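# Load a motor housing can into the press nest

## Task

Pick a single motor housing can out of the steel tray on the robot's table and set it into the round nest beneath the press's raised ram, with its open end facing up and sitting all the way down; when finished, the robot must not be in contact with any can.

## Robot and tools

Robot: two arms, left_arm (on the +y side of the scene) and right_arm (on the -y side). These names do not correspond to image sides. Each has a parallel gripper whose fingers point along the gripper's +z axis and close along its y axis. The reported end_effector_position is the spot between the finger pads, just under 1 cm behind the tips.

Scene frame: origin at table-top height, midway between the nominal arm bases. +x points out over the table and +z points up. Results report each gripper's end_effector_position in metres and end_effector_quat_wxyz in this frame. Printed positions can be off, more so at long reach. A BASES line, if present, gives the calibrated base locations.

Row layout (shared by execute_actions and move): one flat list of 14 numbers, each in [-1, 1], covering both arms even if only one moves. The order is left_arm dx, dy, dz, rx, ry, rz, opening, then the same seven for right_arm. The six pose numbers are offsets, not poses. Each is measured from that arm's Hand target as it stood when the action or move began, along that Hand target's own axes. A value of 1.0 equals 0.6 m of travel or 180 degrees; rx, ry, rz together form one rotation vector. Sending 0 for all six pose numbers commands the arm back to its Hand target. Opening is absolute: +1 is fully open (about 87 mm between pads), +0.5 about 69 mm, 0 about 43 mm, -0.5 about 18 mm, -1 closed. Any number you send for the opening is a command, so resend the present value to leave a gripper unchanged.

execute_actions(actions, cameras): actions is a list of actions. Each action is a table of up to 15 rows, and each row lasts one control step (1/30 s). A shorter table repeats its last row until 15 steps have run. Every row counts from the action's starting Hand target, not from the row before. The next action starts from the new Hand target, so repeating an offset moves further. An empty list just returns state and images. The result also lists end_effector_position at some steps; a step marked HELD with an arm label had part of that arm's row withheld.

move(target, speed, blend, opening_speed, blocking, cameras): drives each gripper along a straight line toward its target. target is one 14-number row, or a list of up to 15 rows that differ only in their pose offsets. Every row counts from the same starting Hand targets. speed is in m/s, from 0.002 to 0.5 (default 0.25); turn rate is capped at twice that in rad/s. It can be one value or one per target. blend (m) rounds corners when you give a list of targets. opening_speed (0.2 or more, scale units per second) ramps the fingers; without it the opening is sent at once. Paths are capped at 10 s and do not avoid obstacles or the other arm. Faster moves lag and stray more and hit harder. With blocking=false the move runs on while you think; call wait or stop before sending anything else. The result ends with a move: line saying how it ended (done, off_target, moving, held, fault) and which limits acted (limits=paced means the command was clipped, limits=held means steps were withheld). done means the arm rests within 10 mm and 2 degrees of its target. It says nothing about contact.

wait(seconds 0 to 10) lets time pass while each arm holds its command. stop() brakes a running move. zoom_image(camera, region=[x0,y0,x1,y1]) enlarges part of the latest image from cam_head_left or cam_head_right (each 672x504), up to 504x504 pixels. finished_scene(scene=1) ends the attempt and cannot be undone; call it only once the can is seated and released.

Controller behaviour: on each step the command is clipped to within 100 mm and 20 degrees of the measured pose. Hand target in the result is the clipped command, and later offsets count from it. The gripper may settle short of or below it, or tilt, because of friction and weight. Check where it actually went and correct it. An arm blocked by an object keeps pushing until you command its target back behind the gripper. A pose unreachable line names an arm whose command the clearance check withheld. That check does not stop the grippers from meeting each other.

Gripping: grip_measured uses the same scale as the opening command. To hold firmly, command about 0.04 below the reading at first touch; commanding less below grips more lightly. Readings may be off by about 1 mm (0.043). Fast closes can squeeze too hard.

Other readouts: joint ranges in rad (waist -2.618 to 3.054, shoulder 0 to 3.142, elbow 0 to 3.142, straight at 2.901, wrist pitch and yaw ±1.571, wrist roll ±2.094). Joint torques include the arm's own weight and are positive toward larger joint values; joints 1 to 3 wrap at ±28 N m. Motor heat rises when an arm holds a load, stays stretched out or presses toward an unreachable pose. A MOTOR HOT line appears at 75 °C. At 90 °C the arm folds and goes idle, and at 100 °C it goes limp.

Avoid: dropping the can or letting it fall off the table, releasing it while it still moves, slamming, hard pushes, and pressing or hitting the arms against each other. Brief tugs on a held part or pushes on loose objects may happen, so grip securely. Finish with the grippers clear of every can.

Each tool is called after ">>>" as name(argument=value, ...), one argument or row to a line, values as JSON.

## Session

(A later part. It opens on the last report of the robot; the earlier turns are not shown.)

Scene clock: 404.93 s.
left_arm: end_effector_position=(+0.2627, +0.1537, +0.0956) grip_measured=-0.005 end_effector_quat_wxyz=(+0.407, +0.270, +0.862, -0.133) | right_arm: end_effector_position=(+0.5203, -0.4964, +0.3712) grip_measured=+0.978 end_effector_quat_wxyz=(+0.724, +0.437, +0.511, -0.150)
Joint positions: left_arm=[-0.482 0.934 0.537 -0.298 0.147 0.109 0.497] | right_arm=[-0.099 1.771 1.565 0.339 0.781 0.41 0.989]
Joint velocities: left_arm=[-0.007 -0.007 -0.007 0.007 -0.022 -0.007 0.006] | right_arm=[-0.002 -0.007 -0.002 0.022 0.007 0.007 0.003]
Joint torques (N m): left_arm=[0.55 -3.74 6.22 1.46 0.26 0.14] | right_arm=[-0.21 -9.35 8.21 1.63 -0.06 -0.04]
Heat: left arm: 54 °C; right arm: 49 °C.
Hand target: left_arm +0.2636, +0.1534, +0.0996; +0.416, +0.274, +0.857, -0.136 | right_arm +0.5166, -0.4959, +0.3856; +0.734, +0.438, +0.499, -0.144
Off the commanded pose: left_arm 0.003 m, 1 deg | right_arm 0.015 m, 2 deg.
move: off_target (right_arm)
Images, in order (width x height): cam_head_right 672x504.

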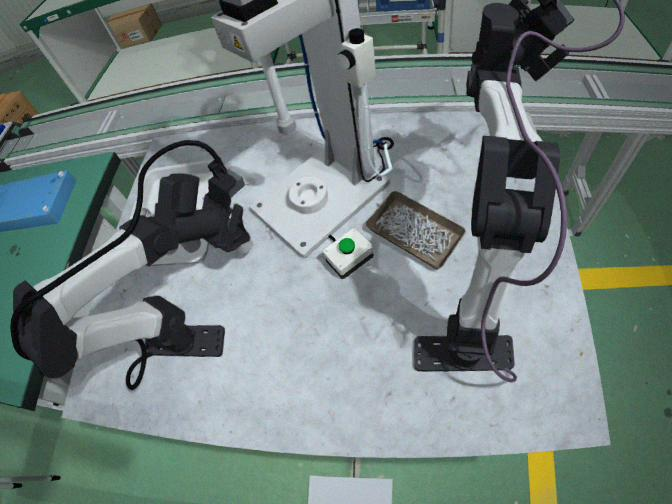

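>>> move(
  target=[0.038,0,0.032,0,0.004,0,-0.25,0,0,0,0,0,0,1],
  speed=0.08,
  cameras=[],
)

>>> move(
  target=[0.0051,0,0.0043,0,0,0,-0.25,0,0,0,0,0,0,1],
  speed=0.03,
  cameras=[],
)

>>> move(
  target=[0.0051,0,0.0043,0,0,0,-0.25,0,0,0,0,0,0,1],
  speed=0.03,
)

Scene clock: 409.67 s.
left_arm: end_effector_position=(+0.2591, +0.1553, +0.0675) grip_measured=-0.005 end_effector_quat_wxyz=(+0.400, +0.271, +0.866, -0.132) | right_arm: end_effector_position=(+0.5203, -0.4964, +0.3712) grip_measured=+0.978 end_effector_quat_wxyz=(+0.724, +0.437, +0.511, -0.150)
Joint positions: left_arm=[-0.482 0.96 0.443 -0.194 0.147 0.111 0.497] | right_arm=[-0.099 1.771 1.565 0.339 0.781 0.41 0.989]
Joint velocities: left_arm=[-0.002 0.002 -0.002 0.007 0.022 0.051 0.004] | right_arm=[-0.012 -0.007 0.017 -0.066 0.037 0.007 0.008]
Joint torques (N m): left_arm=[0.44 -1.55 5.94 1.65 0.22 0.13] | right_arm=[-0.23 -9.36 8.21 1.63 -0.06 -0.04]
Heat: left arm: 52 °C; right arm: 49 °C.
Hand target: left_arm +0.2642, +0.1532, +0.0697; +0.410, +0.274, +0.859, -0.134 | right_arm +0.5166, -0.4959, +0.3856; +0.734, +0.438, +0.499, -0.144
Off the commanded pose: left_arm 0.006 m, 1 deg | right_arm 0.015 m, 2 deg.
move: off_target (right_arm)
No camera images: "cameras" was empty.

Scene clock: 410.60 s.
left_arm: end_effector_position=(+0.2593, +0.1552, +0.0633) grip_measured=-0.005 end_effector_quat_wxyz=(+0.399, +0.271, +0.866, -0.132) | right_arm: end_effector_position=(+0.5203, -0.4964, +0.3712) grip_measured=+0.978 end_effector_quat_wxyz=(+0.724, +0.437, +0.511, -0.150)
Joint positions: left_arm=[-0.482 0.97 0.43 -0.173 0.147 0.111 0.497] | right_arm=[-0.099 1.771 1.565 0.339 0.781 0.41 0.989]
Joint velocities: left_arm=[0.002 -0.002 -0.022 -0.066 -0.066 -0.022 -0.006] | right_arm=[-0.002 0.017 -0.007 0.007 -0.066 -0.11 0.003]
Joint torques (N m): left_arm=[0.55 -1.72 5.86 1.69 0.22 0.16] | right_arm=[-0.23 -9.36 8.21 1.63 -0.06 -0.04]
Heat: left arm: 52 °C; right arm: 49 °C.
Hand target: left_arm +0.2642, +0.1532, +0.0655; +0.410, +0.274, +0.859, -0.134 | right_arm +0.5166, -0.4959, +0.3856; +0.734, +0.438, +0.499, -0.144
Off the commanded pose: left_arm 0.006 m, 2 deg | right_arm 0.015 m, 2 deg.
move: off_target (right_arm)
No camera images: "cameras" was empty.

Scene clock: 411.50 s.
left_arm: end_effector_position=(+0.2596, +0.1551, +0.0595) grip_measured=-0.005 end_effector_quat_wxyz=(+0.399, +0.271, +0.866, -0.132) | right_arm: end_effector_position=(+0.5203, -0.4964, +0.3712) grip_measured=+0.978 end_effector_quat_wxyz=(+0.724, +0.437, +0.511, -0.150)
Joint positions: left_arm=[-0.482 0.978 0.417 -0.152 0.147 0.111 0.497] | right_arm=[-0.099 1.771 1.565 0.339 0.781 0.41 0.989]
Joint velocities: left_arm=[0.002 -0.002 0.012 -0.051 -0.022 -0.037 0.009] | right_arm=[-0.002 -0.002 0.002 -0.022 0.007 -0.051 0.013]
Joint torques (N m): left_arm=[0.44 -1.7 5.82 1.67 0.21 0.15] | right_arm=[-0.23 -9.36 8.21 1.63 -0.06 -0.04]
Heat: left arm: 52 °C; right arm: 49 °C.
Hand target: left_arm +0.2644, +0.1531, +0.0617; +0.410, +0.274, +0.859, -0.134 | right_arm +0.5166, -0.4959, +0.3856; +0.734, +0.438, +0.499, -0.144
Off the commanded pose: left_arm 0.005 m, 1 deg | right_arm 0.015 m, 2 deg.
move: off_target (right_arm)

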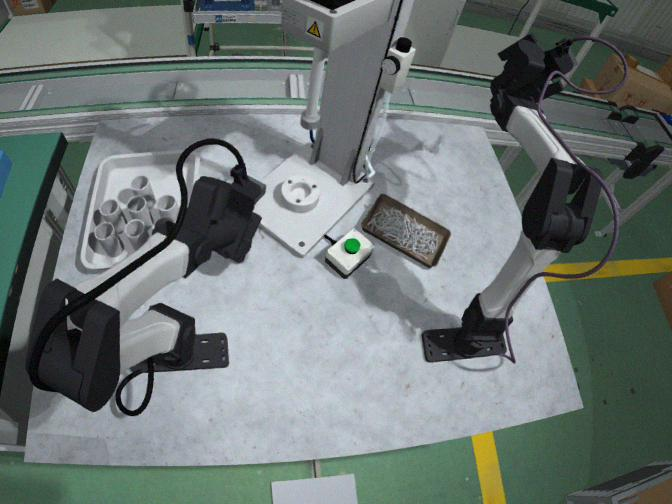

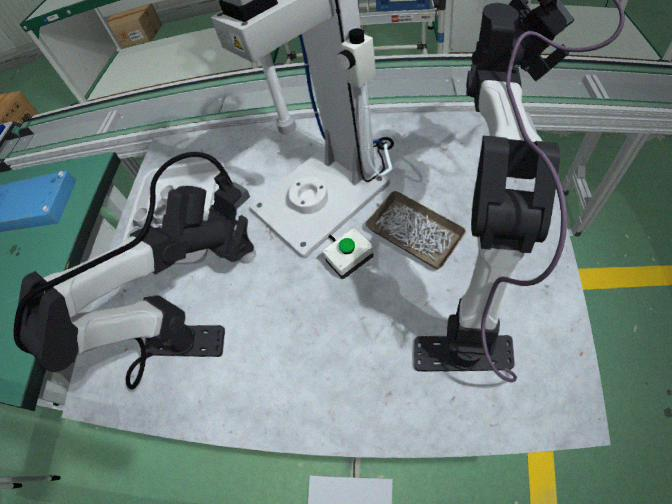

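>>> move(
  target=[0.004,0,0.0034,0,0,0,-0.25,0,0,0,0,0,0,1],
  speed=0.03,
  cameras=[],
)

>>> move(
  target=[0.004,0,0.0034,0,0,0,-0.25,0,0,0,0,0,0,1],
  speed=0.03,
  cameras=[],
)

Scene clock: 414.17 s.
left_arm: end_effector_position=(+0.2613, +0.1542, +0.0588) grip_measured=-0.005 end_effector_quat_wxyz=(+0.403, +0.271, +0.864, -0.133) | right_arm: end_effector_position=(+0.5203, -0.4964, +0.3712) grip_measured=+0.978 end_effector_quat_wxyz=(+0.724, +0.437, +0.511, -0.150)
Joint positions: left_arm=[-0.482 0.985 0.412 -0.131 0.148 0.111 0.497] | right_arm=[-0.099 1.771 1.565 0.339 0.781 0.41 0.989]
Joint velocities: left_arm=[-0.002 0.007 -0.002 -0.095 -0.081 0.007 -0.001] | right_arm=[-0.012 0.007 -0.012 -0.022 0.022 -0.007 0.008]
Joint torques (N m): left_arm=[0.49 -1.57 5.41 1.7 0.23 0.17] | right_arm=[-0.23 -9.36 8.21 1.63 -0.06 -0.04]
Heat: left arm: 51 °C; right arm: 49 °C.
Hand target: left_arm +0.2643, +0.1531, +0.0584; +0.410, +0.274, +0.859, -0.134 | right_arm +0.5166, -0.4959, +0.3856; +0.734, +0.438, +0.499, -0.144
Off the commanded pose: left_arm 0.003 m, 1 deg | right_arm 0.015 m, 2 deg.
move: off_target (right_arm)
No camera images: "cameras" was empty.

Scene clock: 414.90 s.
left_arm: end_effector_position=(+0.2630, +0.1534, +0.0586) grip_measured=-0.005 end_effector_quat_wxyz=(+0.408, +0.271, +0.861, -0.133) | right_arm: end_effector_position=(+0.5203, -0.4964, +0.3712) grip_measured=+0.978 end_effector_quat_wxyz=(+0.724, +0.437, +0.511, -0.150)
Joint positions: left_arm=[-0.482 0.986 0.403 -0.109 0.148 0.111 0.497] | right_arm=[-0.099 1.771 1.565 0.339 0.781 0.41 0.989]
Joint velocities: left_arm=[-0.012 -0.012 0.012 0.007 -0.066 -0.037 -0.009] | right_arm=[0.007 0.007 0.007 0.007 0.007 0.051 -0.013]
Joint torques (N m): left_arm=[0.51 -1.14 5.23 1.66 0.22 0.16] | right_arm=[-0.21 -9.36 8.21 1.63 -0.06 -0.04]
Heat: left arm: 50 °C; right arm: 49 °C.
Hand target: left_arm +0.2644, +0.1531, +0.0553; +0.410, +0.274, +0.859, -0.134 | right_arm +0.5166, -0.4959, +0.3856; +0.734, +0.438, +0.499, -0.144
Off the commanded pose: left_arm 0.004 m, 1 deg | right_arm 0.015 m, 2 deg.
move: off_target (right_arm)
No camera images: "cameras" was empty.

>>> move(
  target=[0,0,0,0,0,0,0.6,0,0,0,0,0,0,1],
  opening_speed=0.6,
  cameras=[],
)

>>> zoom_image(
  camera="cam_head_right",
  region=[180, 160, 300, 280],
)

Scene clock: 419.87 s.
left_arm: end_effector_position=(+0.2648, +0.1525, +0.0595) grip_measured=+0.600 end_effector_quat_wxyz=(+0.412, +0.271, +0.860, -0.134) | right_arm: end_effector_position=(+0.5203, -0.4964, +0.3712) grip_measured=+0.978 end_effector_quat_wxyz=(+0.724, +0.437, +0.511, -0.150)
Joint positions: left_arm=[-0.482 0.99 0.403 -0.097 0.149 0.111 0.8] | right_arm=[-0.099 1.771 1.565 0.339 0.781 0.41 0.989]
Joint velocities: left_arm=[0.012 -0.002 -0.002 -0.037 -0.037 0.022 -0.008] | right_arm=[0.002 -0.002 0.002 0.022 0.022 0.007 0.003]
Joint torques (N m): left_arm=[0.5 -1.57 5.08 1.58 0.23 0.17] | right_arm=[-0.23 -9.36 8.21 1.63 -0.06 -0.04]
Heat: left arm: 49 °C; right arm: 49 °C.
Hand target: left_arm +0.2644, +0.1531, +0.0553; +0.410, +0.274, +0.859, -0.134 | right_arm +0.5166, -0.4959, +0.3856; +0.734, +0.438, +0.499, -0.144
Off the commanded pose: left_arm 0.004 m, 0 deg | right_arm 0.015 m, 2 deg.
move: off_target (right_arm)
No camera images: "cameras" was empty.

Scaled by 4.200.

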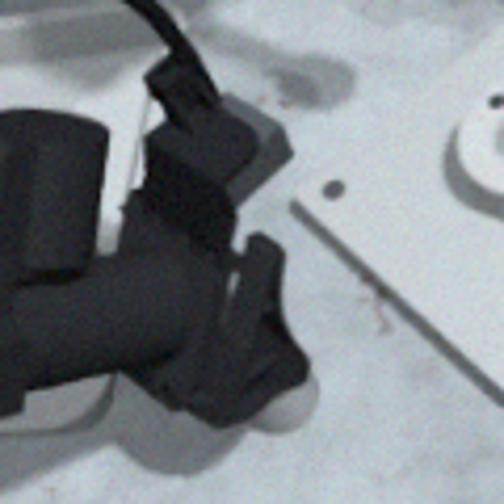

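>>> move(
  target=[0.0215,-0.002,0.0145,0,0.0667,0,0.6,0,0,0,0,0,0,1],
  speed=0.05,
)

>>> zoom_image(
  camera="cam_head_right",
  region=[180, 160, 300, 280],
)

>>> zoom_image(
  camera="cam_head_left",
  region=[180, 160, 300, 280],
)

Scene clock: 427.23 s.
left_arm: end_effector_position=(+0.2569, +0.1552, +0.0318) grip_measured=+0.600 end_effector_quat_wxyz=(+0.313, +0.281, +0.901, -0.109) | right_arm: end_effector_position=(+0.5203, -0.4964, +0.3712) grip_measured=+0.978 end_effector_quat_wxyz=(+0.724, +0.437, +0.511, -0.150)
Joint positions: left_arm=[-0.506 1.182 0.513 -0.235 0.116 0.111 0.8] | right_arm=[-0.099 1.771 1.565 0.339 0.781 0.41 0.989]
Joint velocities: left_arm=[0.007 0.007 -0.032 0.007 0.007 0.022 0.002] | right_arm=[-0.017 -0.012 -0.007 -0.066 0.007 0.066 -0.003]
Joint torques (N m): left_arm=[-0.61 -2.66 8.16 1.12 0.05 0.16] | right_arm=[-0.23 -9.35 8.21 1.63 -0.06 -0.04]
Heat: left arm: 48 °C; right arm: 50 °C.
Hand target: left_arm +0.2630, +0.1524, +0.0386; +0.318, +0.285, +0.898, -0.105 | right_arm +0.5166, -0.4959, +0.3856; +0.734, +0.438, +0.499, -0.144
Off the commanded pose: left_arm 0.010 m, 1 deg | right_arm 0.015 m, 2 deg.
move: off_target (right_arm)

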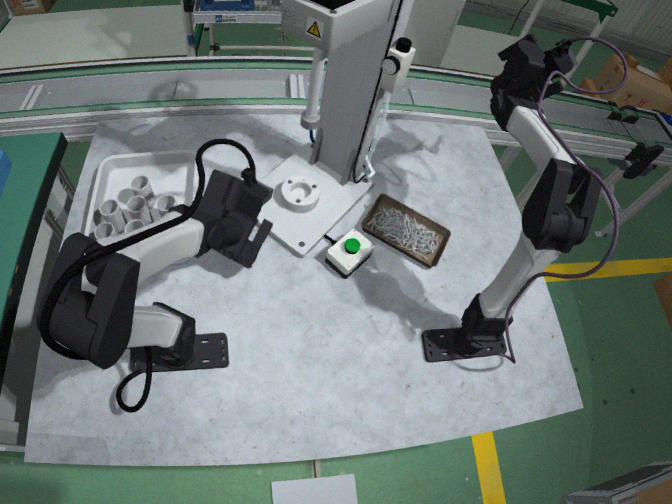

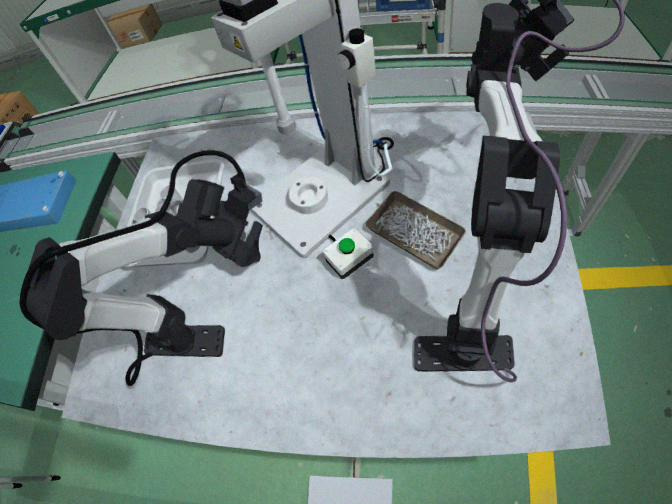

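Scaled by 4.200.

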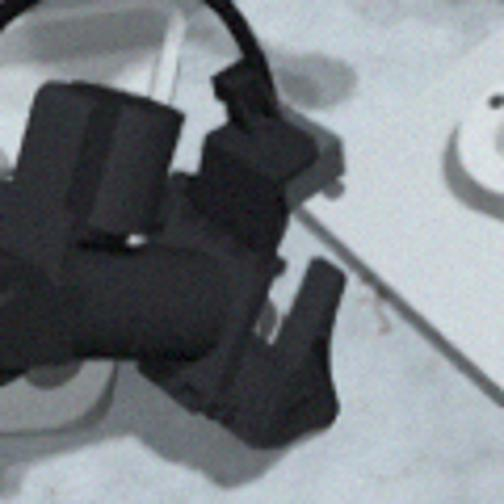

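Scaled by 4.200.

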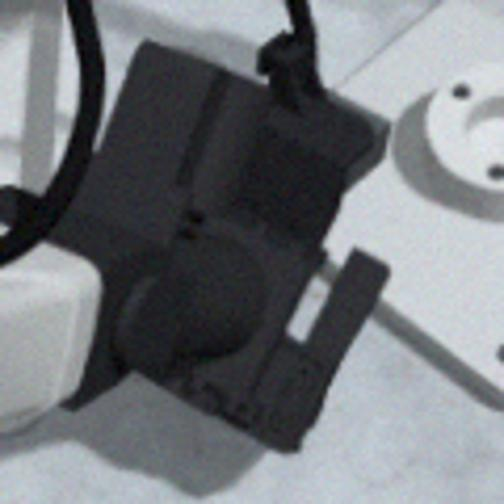

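>>> move(
  target=[-0.012,0,-0.0148,0,0,0,0.6,0,0,0,0,0,0,1],
  speed=0.04,
  cameras=[],
)

Scene clock: 431.80 s.
left_arm: end_effector_position=(+0.2561, +0.1557, +0.0379) grip_measured=+0.600 end_effector_quat_wxyz=(+0.303, +0.281, +0.904, -0.108) | right_arm: end_effector_position=(+0.5203, -0.4964, +0.3712) grip_measured=+0.978 end_effector_quat_wxyz=(+0.724, +0.437, +0.511, -0.150)
Joint positions: left_arm=[-0.506 1.182 0.55 -0.293 0.115 0.111 0.8] | right_arm=[-0.099 1.771 1.565 0.339 0.781 0.41 0.989]
Joint velocities: left_arm=[0.002 -0.012 -0.017 0.081 -0.007 -0.007 -0.008] | right_arm=[-0.007 -0.002 -0.007 0.022 0.007 -0.037 -0.003]
Joint torques (N m): left_arm=[-0.73 -4.85 8.32 1.07 0.07 0.13] | right_arm=[-0.23 -9.36 8.21 1.63 -0.06 -0.04]
Heat: left arm: 48 °C; right arm: 50 °C.
Hand target: left_arm +0.2631, +0.1523, +0.0501; +0.318, +0.285, +0.898, -0.105 | right_arm +0.5166, -0.4959, +0.3856; +0.734, +0.438, +0.499, -0.144
Off the commanded pose: left_arm 0.014 m, 2 deg | right_arm 0.015 m, 2 deg.
move: off_target (left_arm, right_arm)
No camera images: "cameras" was empty.

>>> move(
  target=[-0.0185,0,0.009,0,-0.006,0,0.6,0,0,0,0,0,0,1],
  speed=0.04,
  cameras=[],
)

Scene clock: 435.83 s.
left_arm: end_effector_position=(+0.2616, +0.1511, +0.0428) grip_measured=+0.600 end_effector_quat_wxyz=(+0.309, +0.284, +0.901, -0.109) | right_arm: end_effector_position=(+0.5203, -0.4964, +0.3712) grip_measured=+0.978 end_effector_quat_wxyz=(+0.724, +0.437, +0.511, -0.150)
Joint positions: left_arm=[-0.513 1.195 0.572 -0.288 0.114 0.111 0.8] | right_arm=[-0.099 1.771 1.565 0.339 0.781 0.41 0.989]
Joint velocities: left_arm=[-0.017 0.002 0.002 0.007 0.007 -0.022 0.008] | right_arm=[-0.012 -0.007 -0.027 -0.007 -0.007 -0.022 -0.013]
Joint torques (N m): left_arm=[-0.55 -2.81 8.42 1.32 0.07 0.04] | right_arm=[-0.23 -9.36 8.21 1.63 -0.06 -0.04]
Heat: left arm: 48 °C; right arm: 50 °C.
Hand target: left_arm +0.2729, +0.1453, +0.0526; +0.326, +0.285, +0.895, -0.108 | right_arm +0.5166, -0.4959, +0.3856; +0.734, +0.438, +0.499, -0.144
Off the commanded pose: left_arm 0.016 m, 2 deg | right_arm 0.015 m, 2 deg.
move: off_target (left_arm, right_arm)
No camera images: "cameras" was empty.

>>> move(
  target=[0,0,0,0,0,0,0.08,0,0,0,0,0,0,1],
  opening_speed=0.6,
  cameras=[],
)

>>> move(
  target=[0,0,0,0,0,0,-0.25,0,0,0,0,0,0,1],
  opening_speed=0.25,
)

>>> zoom_image(
  camera="cam_head_right",
  region=[180, 160, 300, 280],
)

>>> zoom_image(
  camera="cam_head_left",
  region=[180, 160, 300, 280],
)

Scene clock: 441.13 s.
left_arm: end_effector_position=(+0.2618, +0.1511, +0.0429) grip_measured=+0.080 end_effector_quat_wxyz=(+0.309, +0.284, +0.901, -0.109) | right_arm: end_effector_position=(+0.5203, -0.4964, +0.3712) grip_measured=+0.978 end_effector_quat_wxyz=(+0.724, +0.437, +0.511, -0.150)
Joint positions: left_arm=[-0.513 1.195 0.572 -0.288 0.114 0.111 0.54] | right_arm=[-0.099 1.771 1.565 0.339 0.781 0.41 0.989]
Joint velocities: left_arm=[0.012 0.002 0.002 -0.037 0.037 -0.037 -0.001] | right_arm=[-0.007 0.002 -0.017 0.007 -0.051 -0.081 0.008]
Joint torques (N m): left_arm=[-0.7 -2.8 8.27 1.35 0.06 0.03] | right_arm=[-0.23 -9.35 8.21 1.62 -0.06 -0.04]
Heat: left arm: 48 °C; right arm: 50 °C.
Hand target: left_arm +0.2729, +0.1453, +0.0526; +0.326, +0.285, +0.895, -0.108 | right_arm +0.5166, -0.4959, +0.3856; +0.734, +0.438, +0.499, -0.144
Off the commanded pose: left_arm 0.016 m, 2 deg | right_arm 0.015 m, 2 deg.
move: off_target (left_arm, right_arm)
No camera images: "cameras" was empty.

Scene clock: 442.67 s.
left_arm: end_effector_position=(+0.2622, +0.1518, +0.0429) grip_measured=-0.002 end_effector_quat_wxyz=(+0.310, +0.283, +0.901, -0.107) | right_arm: end_effector_position=(+0.5203, -0.4964, +0.3712) grip_measured=+0.978 end_effector_quat_wxyz=(+0.724, +0.437, +0.511, -0.150)
Joint positions: left_arm=[-0.513 1.195 0.572 -0.288 0.109 0.111 0.499] | right_arm=[-0.099 1.771 1.565 0.339 0.781 0.41 0.989]
Joint velocities: left_arm=[-0.002 0.002 0.007 0.007 0.066 -0.037 0.001] | right_arm=[0.002 0.007 -0.007 -0.007 0.007 -0.007 0.008]
Joint torques (N m): left_arm=[-0.62 -2.76 8.29 1.28 0.11 0.07] | right_arm=[-0.23 -9.36 8.21 1.63 -0.06 -0.04]
Heat: left arm: 48 °C; right arm: 50 °C.
Hand target: left_arm +0.2728, +0.1452, +0.0526; +0.326, +0.285, +0.895, -0.108 | right_arm +0.5166, -0.4959, +0.3856; +0.734, +0.438, +0.499, -0.144
Off the commanded pose: left_arm 0.016 m, 2 deg | right_arm 0.015 m, 2 deg.
move: off_target (left_arm, right_arm)

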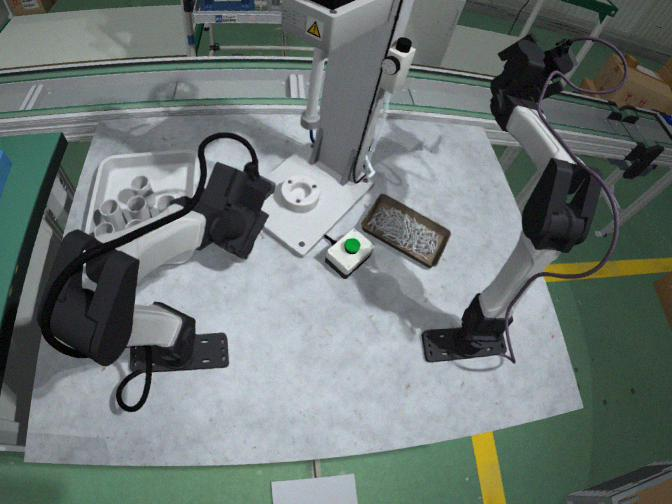

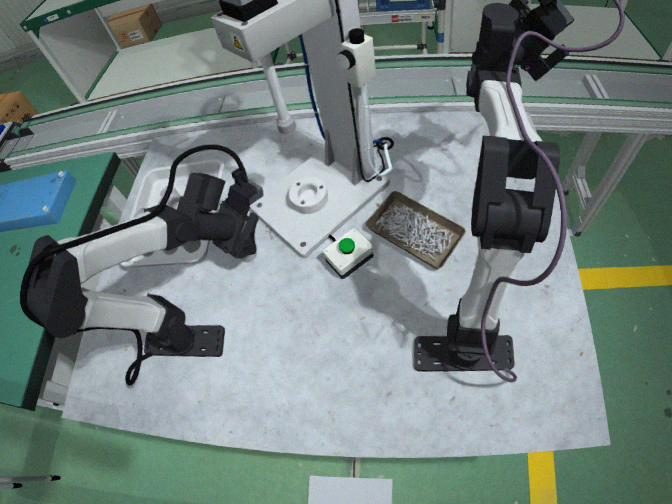

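Scaled by 4.200.

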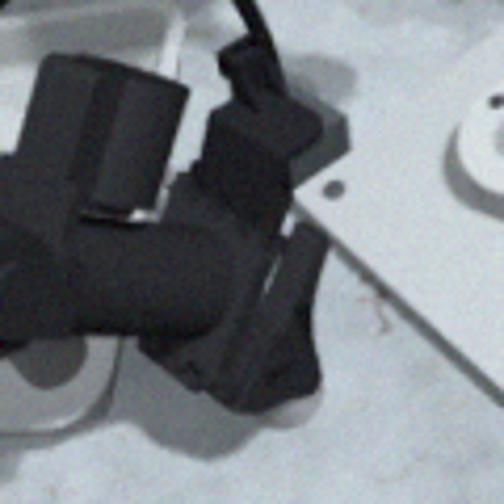

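Scaled by 4.200.

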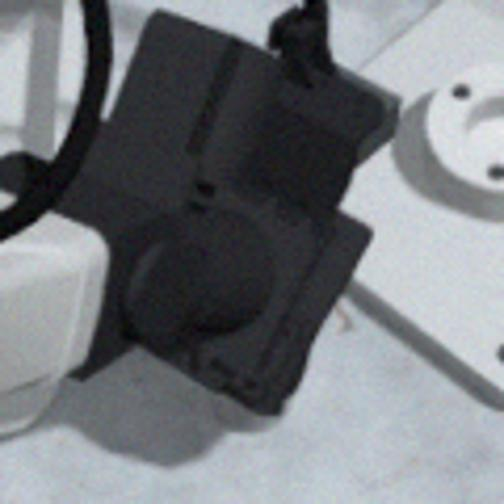

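>>> move(
  target=[-0.062,0,-0.078,0,0,0,-0.25,0,0,0,0,0,0,1],
  speed=0.1,
  cameras=[],
)

Scene clock: 447.93 s.
left_arm: end_effector_position=(+0.2645, +0.1507, +0.0947) grip_measured=-0.002 end_effector_quat_wxyz=(+0.301, +0.283, +0.904, -0.105) | right_arm: end_effector_position=(+0.5203, -0.4964, +0.3712) grip_measured=+0.978 end_effector_quat_wxyz=(+0.724, +0.437, +0.511, -0.150)
Joint positions: left_arm=[-0.513 1.158 0.773 -0.543 0.109 0.111 0.499] | right_arm=[-0.099 1.771 1.565 0.339 0.781 0.41 0.989]
Joint velocities: left_arm=[-0.002 -0.017 -0.002 -0.037 -0.051 -0.081 -0.004] | right_arm=[-0.007 0.007 0.002 0.022 0.051 -0.051 0.008]
Joint torques (N m): left_arm=[-0.5 -5.86 9.01 1.16 0.11 0.04] | right_arm=[-0.23 -9.35 8.21 1.63 -0.06 -0.04]
Heat: left arm: 49 °C; right arm: 50 °C.
Hand target: left_arm +0.2721, +0.1456, +0.1126; +0.326, +0.285, +0.895, -0.108 | right_arm +0.5166, -0.4959, +0.3856; +0.734, +0.438, +0.499, -0.144
Off the commanded pose: left_arm 0.019 m, 3 deg | right_arm 0.015 m, 2 deg.
move: off_target (left_arm, right_arm)
No camera images: "cameras" was empty.

>>> move(
  target=[-0.142,-0.053,0.130,0,-0.006,0,-0.25,0,0,0,0,0,0,1],
  speed=0.12,
)

>>> zoom_image(
  camera="cam_head_right",
  region=[220, 100, 360, 240],
)

>>> zoom_image(
  camera="cam_head_left",
  region=[220, 100, 360, 240],
)

Scene clock: 456.27 s.
left_arm: end_effector_position=(+0.3335, +0.0624, +0.0909) grip_measured=-0.002 end_effector_quat_wxyz=(+0.308, +0.289, +0.900, -0.108) | right_arm: end_effector_position=(+0.5203, -0.4964, +0.3712) grip_measured=+0.978 end_effector_quat_wxyz=(+0.724, +0.437, +0.511, -0.150)
Joint positions: left_arm=[-0.667 1.574 1.076 -0.407 0.022 0 0.499] | right_arm=[-0.099 1.771 1.565 0.339 0.781 0.41 0.989]
Joint velocities: left_arm=[-0.022 0.012 -0.012 -0.037 0.007 -0.022 -0.004] | right_arm=[0.017 0.002 -0.022 -0.081 -0.022 -0.051 0.003]
Joint torques (N m): left_arm=[-0.43 -6.89 9.13 1.44 0.02 -0.08] | right_arm=[-0.23 -9.36 8.21 1.63 -0.06 -0.04]
Heat: left arm: 49 °C; right arm: 50 °C.
Hand target: left_arm +0.3471, +0.0519, +0.1047; +0.333, +0.282, +0.892, -0.114 | right_arm +0.5166, -0.4959, +0.3856; +0.734, +0.438, +0.499, -0.144
Off the commanded pose: left_arm 0.024 m, 3 deg | right_arm 0.015 m, 2 deg.
move: off_target (left_arm, right_arm)

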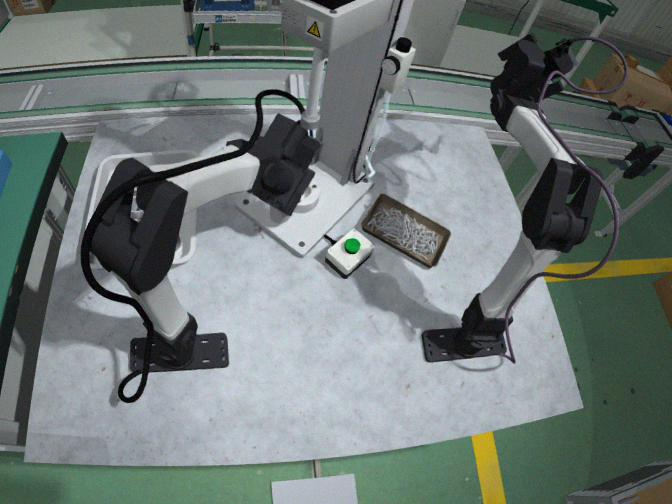

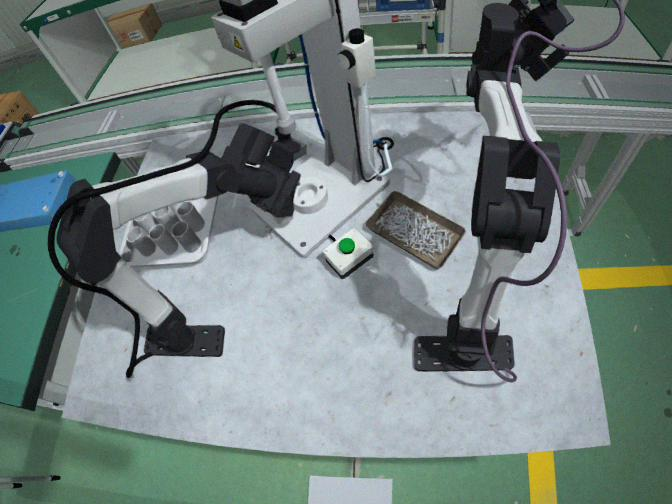

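Scaled by 3.600.

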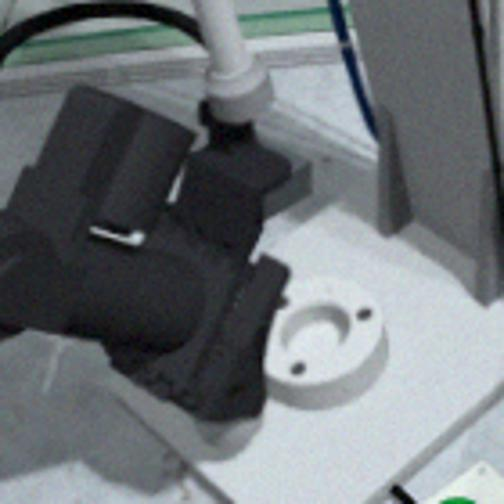

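Scaled by 3.600.

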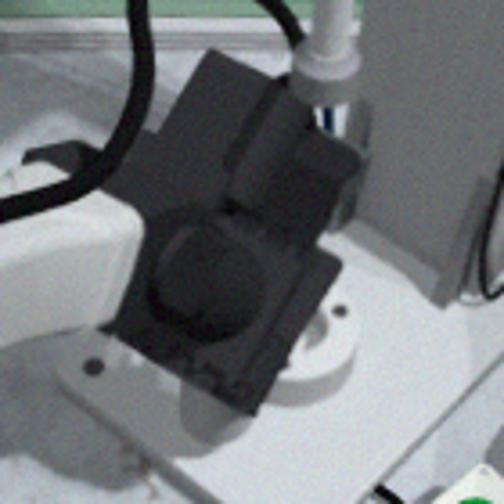

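>>> move(
  target=[-0.061,0.003,0.047,0,0,0,-0.25,0,0,0,0,0,0,1],
  speed=0.05,
)

>>> zoom_image(
  camera="cam_head_right",
  region=[220, 100, 360, 240],
)

>>> zoom_image(
  camera="cam_head_left",
  region=[220, 100, 360, 240],
)

Scene clock: 462.70 s.
left_arm: end_effector_position=(+0.3397, +0.0582, +0.0889) grip_measured=-0.002 end_effector_quat_wxyz=(+0.270, +0.292, +0.912, -0.096) | right_arm: end_effector_position=(+0.5203, -0.4964, +0.3712) grip_measured=+0.978 end_effector_quat_wxyz=(+0.724, +0.437, +0.511, -0.150)
Joint positions: left_arm=[-0.667 1.666 1.202 -0.525 0.021 0 0.499] | right_arm=[-0.099 1.771 1.565 0.339 0.781 0.41 0.989]
Joint velocities: left_arm=[0.007 -0.002 0.002 -0.037 0.007 0.037 -0.004] | right_arm=[-0.002 -0.012 -0.032 0.051 -0.022 -0.022 -0.003]
Joint torques (N m): left_arm=[0.03 -2.41 13.26 2.19 0.02 -0.02] | right_arm=[-0.21 -9.36 8.21 1.63 -0.06 -0.04]
Heat: left arm: 49 °C; right arm: 50 °C.
Hand target: left_arm +0.3857, +0.0266, +0.1066; +0.334, +0.283, +0.892, -0.114 | right_arm +0.5166, -0.4959, +0.3856; +0.734, +0.438, +0.499, -0.144
Off the commanded pose: left_arm 0.059 m, 8 deg | right_arm 0.015 m, 2 deg.
move: off_target (left_arm, right_arm)

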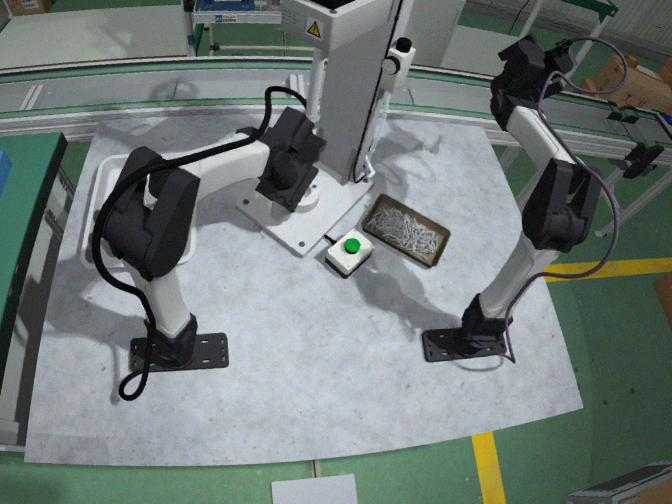

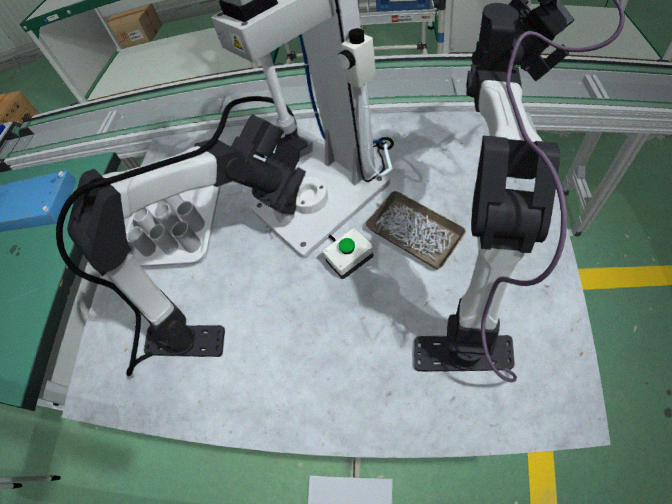

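Scaled by 3.600.

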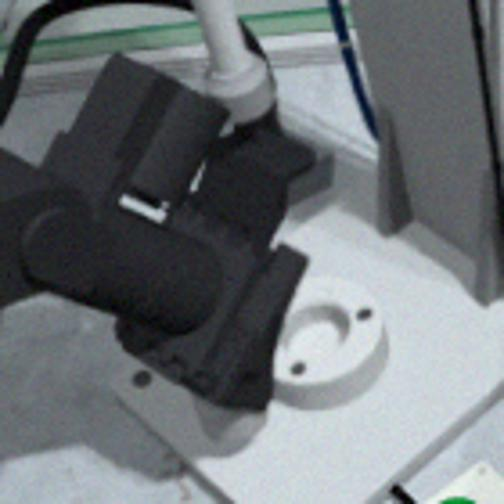

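Scaled by 3.600.

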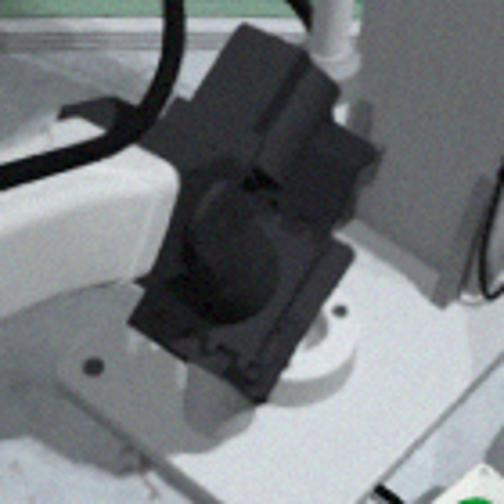

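>>> move(
  target=[
    [0.107,0.007,-0.0957,0,0,0,-0.25,0,0,0,0,0,0,1],
    [0.143,0.133,-0.1355,0,0,0,-0.25,0,0,0,0,0,0,1],
  ],
  speed=0.12,
)

Scene clock: 487.67 s.
left_arm: end_effector_position=(+0.3375, +0.1621, +0.1055) grip_measured=-0.002 end_effector_quat_wxyz=(+0.322, +0.280, +0.898, -0.104) | right_arm: end_effector_position=(+0.5203, -0.4964, +0.3712) grip_measured=+0.978 end_effector_quat_wxyz=(+0.724, +0.437, +0.511, -0.150)
Joint positions: left_arm=[-0.358 1.384 0.954 -0.474 0.195 0.232 0.499] | right_arm=[-0.099 1.771 1.565 0.339 0.781 0.41 0.989]
Joint velocities: left_arm=[-0.017 0.007 -0.007 -0.066 0.051 0.037 -0.001] | right_arm=[0.002 -0.022 -0.002 0.037 0.022 -0.007 0.024]
Joint torques (N m): left_arm=[0.43 -8.66 5.89 1.2 0.32 0.19] | right_arm=[-0.21 -9.35 8.21 1.63 -0.06 -0.04]
Heat: left arm: 58 °C; right arm: 50 °C.
Hand target: left_arm +0.3371, +0.1620, +0.1142; +0.336, +0.285, +0.892, -0.107 | right_arm +0.5166, -0.4959, +0.3856; +0.734, +0.438, +0.499, -0.144
Off the commanded pose: left_arm 0.005 m, 2 deg | right_arm 0.015 m, 2 deg.
move: off_target (right_arm)

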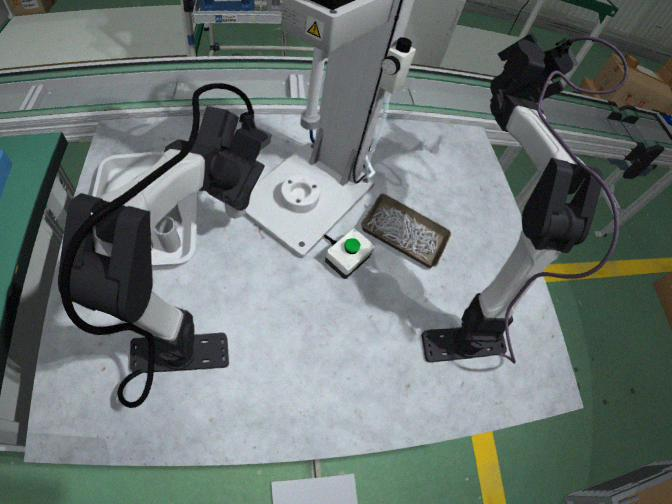

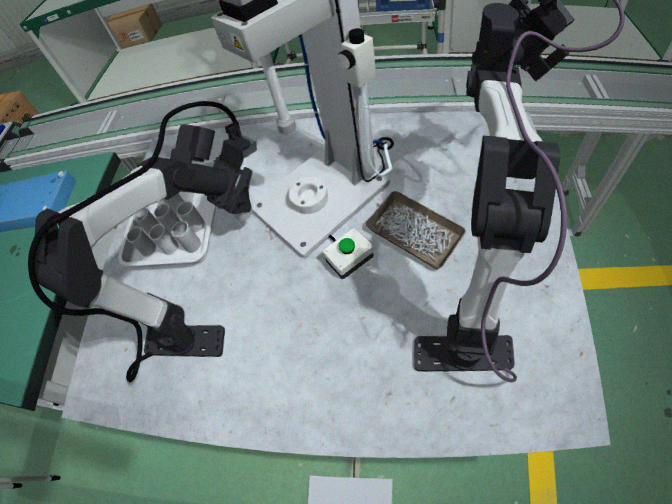

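>>> move(
  target=[0.0633,-0.0197,0.0185,0,0.006,0,-0.25,0,0,0,0,0,0,1],
  speed=0.1,
)

>>> zoom_image(
  camera="cam_head_left",
  region=[160, 130, 300, 270],
)

>>> zoom_image(
  camera="cam_head_right",
  region=[160, 130, 300, 270],
)

Scene clock: 493.37 s.
left_arm: end_effector_position=(+0.3075, +0.1682, +0.0721) grip_measured=-0.002 end_effector_quat_wxyz=(+0.304, +0.285, +0.903, -0.105) | right_arm: end_effector_position=(+0.5203, -0.4964, +0.3712) grip_measured=+0.978 end_effector_quat_wxyz=(+0.724, +0.437, +0.511, -0.150)
Joint positions: left_arm=[-0.368 1.323 0.789 -0.406 0.196 0.233 0.499] | right_arm=[-0.099 1.771 1.565 0.339 0.781 0.41 0.989]
Joint velocities: left_arm=[-0.012 0.002 0.017 -0.037 0.022 0.022 -0.004] | right_arm=[0.017 0.002 0.002 0.007 0.022 0.007 -0.018]
Joint torques (N m): left_arm=[-0.54 -7.66 5.75 1.34 0.18 0.02] | right_arm=[-0.23 -9.36 8.2 1.63 -0.06 -0.04]
Heat: left arm: 56 °C; right arm: 50 °C.
Hand target: left_arm +0.3126, +0.1650, +0.0814; +0.327, +0.285, +0.895, -0.105 | right_arm +0.5166, -0.4959, +0.3856; +0.734, +0.438, +0.499, -0.144
Off the commanded pose: left_arm 0.011 m, 3 deg | right_arm 0.015 m, 2 deg.
move: off_target (left_arm, right_arm)

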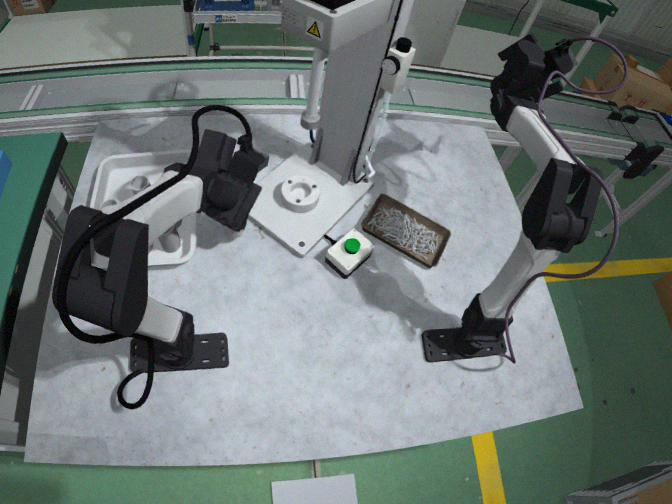

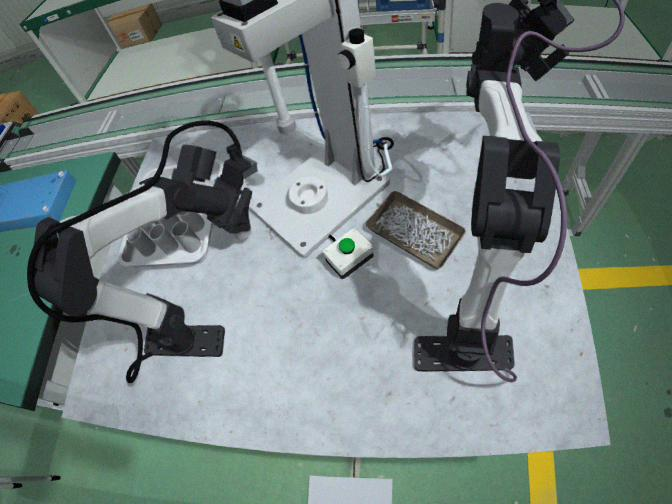

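Scaled by 3.600.

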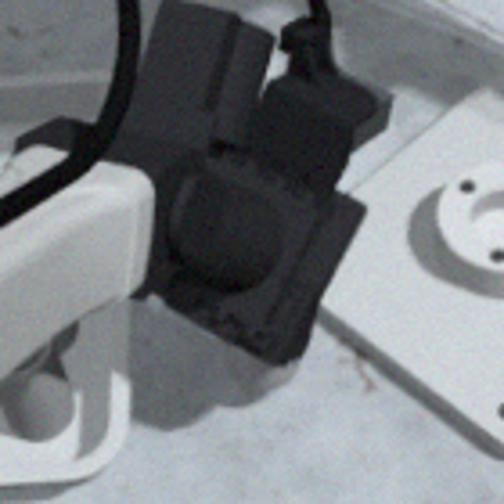

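Scaled by 3.600.

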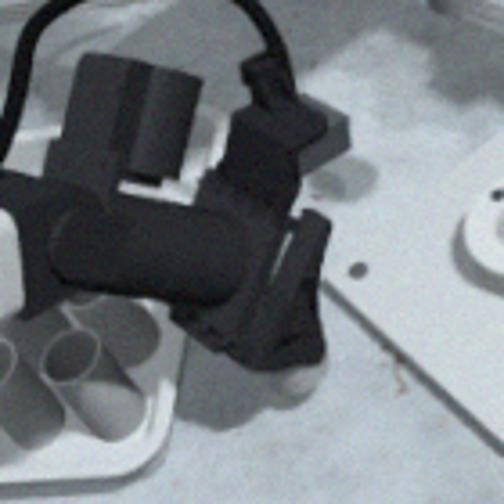

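>>> move(
  target=[0.027,0,0.032,0,-0.002,0,-0.25,0,0,0,0,0,0,1],
  speed=0.06,
  cameras=[],
)

>>> move(
  target=[0.0043,0,0.0051,0,0,0,-0.25,0,0,0,0,0,0,1],
  speed=0.03,
  cameras=[],
)

>>> move(
  target=[0.0043,0,0.0051,0,0,0,-0.25,0,0,0,0,0,0,1],
  speed=0.03,
  cameras=[],
)

Scene clock: 499.97 s.
left_arm: end_effector_position=(+0.3086, +0.1679, +0.0560) grip_measured=-0.002 end_effector_quat_wxyz=(+0.322, +0.285, +0.897, -0.106) | right_arm: end_effector_position=(+0.5203, -0.4964, +0.3712) grip_measured=+0.978 end_effector_quat_wxyz=(+0.724, +0.437, +0.511, -0.150)
Joint positions: left_arm=[-0.368 1.323 0.703 -0.283 0.196 0.233 0.499] | right_arm=[-0.099 1.771 1.565 0.339 0.781 0.41 0.989]
Joint velocities: left_arm=[0.002 0.002 -0.022 -0.037 -0.095 -0.051 -0.011] | right_arm=[-0.002 -0.012 -0.007 0.051 -0.007 0.022 -0.018]
Joint torques (N m): left_arm=[-0.29 -4.45 5.45 1.42 0.17 0.01] | right_arm=[-0.23 -9.36 8.21 1.63 -0.06 -0.04]
Heat: left arm: 53 °C; right arm: 50 °C.
Hand target: left_arm +0.3124, +0.1654, +0.0561; +0.330, +0.285, +0.894, -0.106 | right_arm +0.5166, -0.4959, +0.3856; +0.734, +0.438, +0.499, -0.144
Off the commanded pose: left_arm 0.005 m, 1 deg | right_arm 0.015 m, 2 deg.
move: off_target (right_arm)
No camera images: "cameras" was empty.

Scene clock: 500.87 s.
left_arm: end_effector_position=(+0.3086, +0.1679, +0.0523) grip_measured=-0.002 end_effector_quat_wxyz=(+0.322, +0.285, +0.896, -0.106) | right_arm: end_effector_position=(+0.5203, -0.4964, +0.3712) grip_measured=+0.978 end_effector_quat_wxyz=(+0.724, +0.437, +0.511, -0.150)
Joint positions: left_arm=[-0.368 1.329 0.691 -0.264 0.196 0.233 0.499] | right_arm=[-0.099 1.771 1.565 0.339 0.781 0.41 0.989]
Joint velocities: left_arm=[-0.012 -0.002 -0.022 0.037 0.051 0.007 0.001] | right_arm=[-0.007 -0.017 -0.017 -0.037 0.022 0.007 0.003]
Joint torques (N m): left_arm=[-0.31 -4.29 5.48 1.44 0.15 0.03] | right_arm=[-0.21 -9.36 8.21 1.63 -0.06 -0.04]
Heat: left arm: 53 °C; right arm: 50 °C.
Hand target: left_arm +0.3124, +0.1654, +0.0521; +0.330, +0.285, +0.894, -0.106 | right_arm +0.5166, -0.4959, +0.3856; +0.734, +0.438, +0.499, -0.144
Off the commanded pose: left_arm 0.005 m, 1 deg | right_arm 0.015 m, 2 deg.
move: off_target (right_arm)
No camera images: "cameras" was empty.

Scene clock: 501.77 s.
left_arm: end_effector_position=(+0.3087, +0.1679, +0.0482) grip_measured=-0.002 end_effector_quat_wxyz=(+0.322, +0.285, +0.896, -0.106) | right_arm: end_effector_position=(+0.5203, -0.4964, +0.3712) grip_measured=+0.978 end_effector_quat_wxyz=(+0.724, +0.437, +0.511, -0.150)
Joint positions: left_arm=[-0.368 1.337 0.679 -0.244 0.196 0.233 0.499] | right_arm=[-0.099 1.771 1.565 0.339 0.781 0.41 0.989]
Joint velocities: left_arm=[-0.002 -0.007 -0.007 -0.007 -0.066 -0.051 -0.004] | right_arm=[0.007 0.002 -0.002 -0.037 -0.037 0.022 -0.008]
Joint torques (N m): left_arm=[-0.34 -4.29 5.38 1.44 0.17 0.01] | right_arm=[-0.21 -9.36 8.21 1.63 -0.06 -0.04]
Heat: left arm: 52 °C; right arm: 50 °C.
Hand target: left_arm +0.3124, +0.1655, +0.0481; +0.330, +0.285, +0.894, -0.106 | right_arm +0.5166, -0.4959, +0.3856; +0.734, +0.438, +0.499, -0.144
Off the commanded pose: left_arm 0.004 m, 1 deg | right_arm 0.015 m, 2 deg.
move: off_target (right_arm)
No camera images: "cameras" was empty.

>>> move(
  target=[0.0035,0,0.0042,0,0.007,0,-0.25,0,0,0,0,0,0,1],
  speed=0.03,
  cameras=[],
)

>>> move(
  target=[0.0035,0,0.0042,0,0,0,-0.25,0,0,0,0,0,0,1],
  speed=0.03,
  cameras=[],
)

Scene clock: 504.97 s.
left_arm: end_effector_position=(+0.3078, +0.1681, +0.0439) grip_measured=-0.002 end_effector_quat_wxyz=(+0.316, +0.285, +0.899, -0.106) | right_arm: end_effector_position=(+0.5203, -0.4964, +0.3712) grip_measured=+0.978 end_effector_quat_wxyz=(+0.724, +0.437, +0.511, -0.150)
Joint positions: left_arm=[-0.368 1.352 0.679 -0.243 0.196 0.233 0.499] | right_arm=[-0.099 1.771 1.565 0.339 0.781 0.41 0.989]
Joint velocities: left_arm=[0.002 -0.002 -0.002 0.037 0.022 -0.037 -0.013] | right_arm=[-0.007 -0.007 0.002 -0.095 0.051 -0.066 -0.003]
Joint torques (N m): left_arm=[-0.77 -3.78 6.45 1.3 0.1 0] | right_arm=[-0.23 -9.36 8.21 1.63 -0.06 -0.04]
Heat: left arm: 52 °C; right arm: 50 °C.
Hand target: left_arm +0.3124, +0.1654, +0.0446; +0.320, +0.286, +0.897, -0.103 | right_arm +0.5166, -0.4959, +0.3856; +0.734, +0.438, +0.499, -0.144
Off the commanded pose: left_arm 0.005 m, 1 deg | right_arm 0.015 m, 2 deg.
move: off_target (right_arm)
No camera images: "cameras" was empty.

Scene clock: 505.67 s.
left_arm: end_effector_position=(+0.3079, +0.1681, +0.0438) grip_measured=-0.002 end_effector_quat_wxyz=(+0.316, +0.285, +0.899, -0.106) | right_arm: end_effector_position=(+0.5203, -0.4964, +0.3712) grip_measured=+0.978 end_effector_quat_wxyz=(+0.724, +0.437, +0.511, -0.150)
Joint positions: left_arm=[-0.368 1.353 0.679 -0.243 0.196 0.233 0.499] | right_arm=[-0.099 1.771 1.565 0.339 0.781 0.41 0.989]
Joint velocities: left_arm=[-0.007 0.002 -0.017 -0.007 0.022 0.007 -0.013] | right_arm=[0.007 -0.007 0.007 -0.007 -0.007 0.022 0.003]
Joint torques (N m): left_arm=[-0.69 -3.3 5.68 1.44 0.11 0.01] | right_arm=[-0.23 -9.36 8.21 1.63 -0.06 -0.04]
Heat: left arm: 51 °C; right arm: 50 °C.
Hand target: left_arm +0.3123, +0.1655, +0.0414; +0.320, +0.286, +0.897, -0.103 | right_arm +0.5166, -0.4959, +0.3856; +0.734, +0.438, +0.499, -0.144
Off the commanded pose: left_arm 0.006 m, 1 deg | right_arm 0.015 m, 2 deg.
move: off_target (right_arm)
No camera images: "cameras" was empty.

>>> move(
  target=[0,0,0,0,0,0,0.6,0,0,0,0,0,0,1],
  opening_speed=0.6,
  cameras=[],
)

>>> move(
  target=[-0.012,0,0,0,-0.1,0,0.6,0,0,0,0,0,0,1],
  speed=0.15,
)

>>> zoom_image(
  camera="cam_head_right",
  region=[160, 130, 300, 270],
)

Scene clock: 513.20 s.
left_arm: end_effector_position=(+0.3104, +0.1673, +0.0430) grip_measured=+0.600 end_effector_quat_wxyz=(+0.319, +0.285, +0.898, -0.106) | right_arm: end_effector_position=(+0.5203, -0.4964, +0.3712) grip_measured=+0.978 end_effector_quat_wxyz=(+0.724, +0.437, +0.511, -0.150)
Joint positions: left_arm=[-0.368 1.362 0.679 -0.228 0.196 0.233 0.8] | right_arm=[-0.099 1.771 1.565 0.339 0.781 0.41 0.989]
Joint velocities: left_arm=[0.017 0.002 -0.002 -0.022 0.051 -0.037 0.005] | right_arm=[-0.007 -0.007 -0.022 -0.095 -0.022 0.081 -0.013]
Joint torques (N m): left_arm=[-0.68 -4.14 5.7 1.31 0.11 0.02] | right_arm=[-0.23 -9.35 8.21 1.63 -0.06 -0.04]
Heat: left arm: 50 °C; right arm: 50 °C.
Hand target: left_arm +0.3124, +0.1655, +0.0414; +0.320, +0.286, +0.897, -0.103 | right_arm +0.5166, -0.4959, +0.3856; +0.734, +0.438, +0.499, -0.144
Off the commanded pose: left_arm 0.003 m, 0 deg | right_arm 0.015 m, 2 deg.
move: off_target (right_arm)
No camera images: "cameras" was empty.

Scene clock: 515.10 s.
left_arm: end_effector_position=(+0.3155, +0.1631, +0.0436) grip_measured=+0.600 end_effector_quat_wxyz=(+0.448, +0.274, +0.839, -0.141) | right_arm: end_effector_position=(+0.5203, -0.4964, +0.3712) grip_measured=+0.978 end_effector_quat_wxyz=(+0.724, +0.437, +0.511, -0.150)
Joint positions: left_arm=[-0.322 1.246 0.397 0.226 0.289 0.212 0.8] | right_arm=[-0.099 1.771 1.565 0.339 0.781 0.41 0.989]
Joint velocities: left_arm=[-0.022 0.002 0.012 0.007 0.007 0.007 0.005] | right_arm=[0.007 0.007 -0.012 0.051 -0.022 -0.007 -0.024]
Joint torques (N m): left_arm=[0.68 -5.26 4.67 1.59 0.27 -0.08] | right_arm=[-0.23 -9.36 8.21 1.63 -0.06 -0.04]
Heat: left arm: 49 °C; right arm: 50 °C.
Hand target: left_arm +0.3160, +0.1630, +0.0471; +0.456, +0.269, +0.836, -0.146 | right_arm +0.5166, -0.4959, +0.3856; +0.734, +0.438, +0.499, -0.144
Off the commanded pose: left_arm 0.003 m, 1 deg | right_arm 0.015 m, 2 deg.
move: off_target (right_arm)

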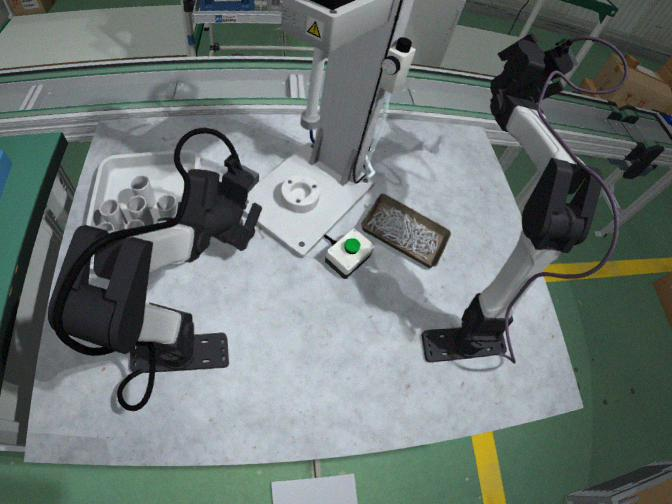

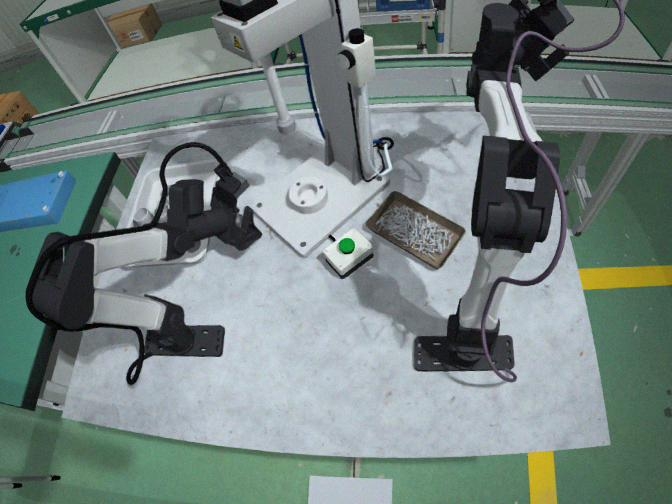

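Scaled by 3.600.

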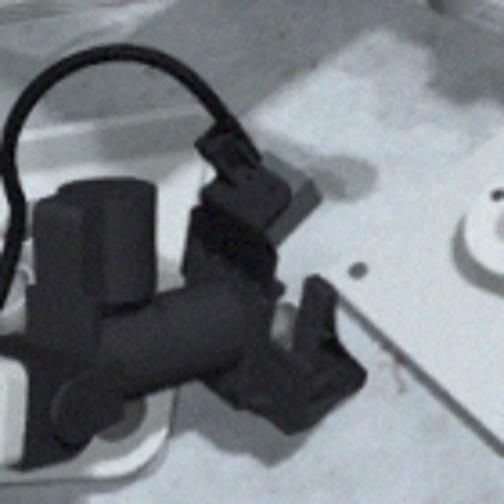

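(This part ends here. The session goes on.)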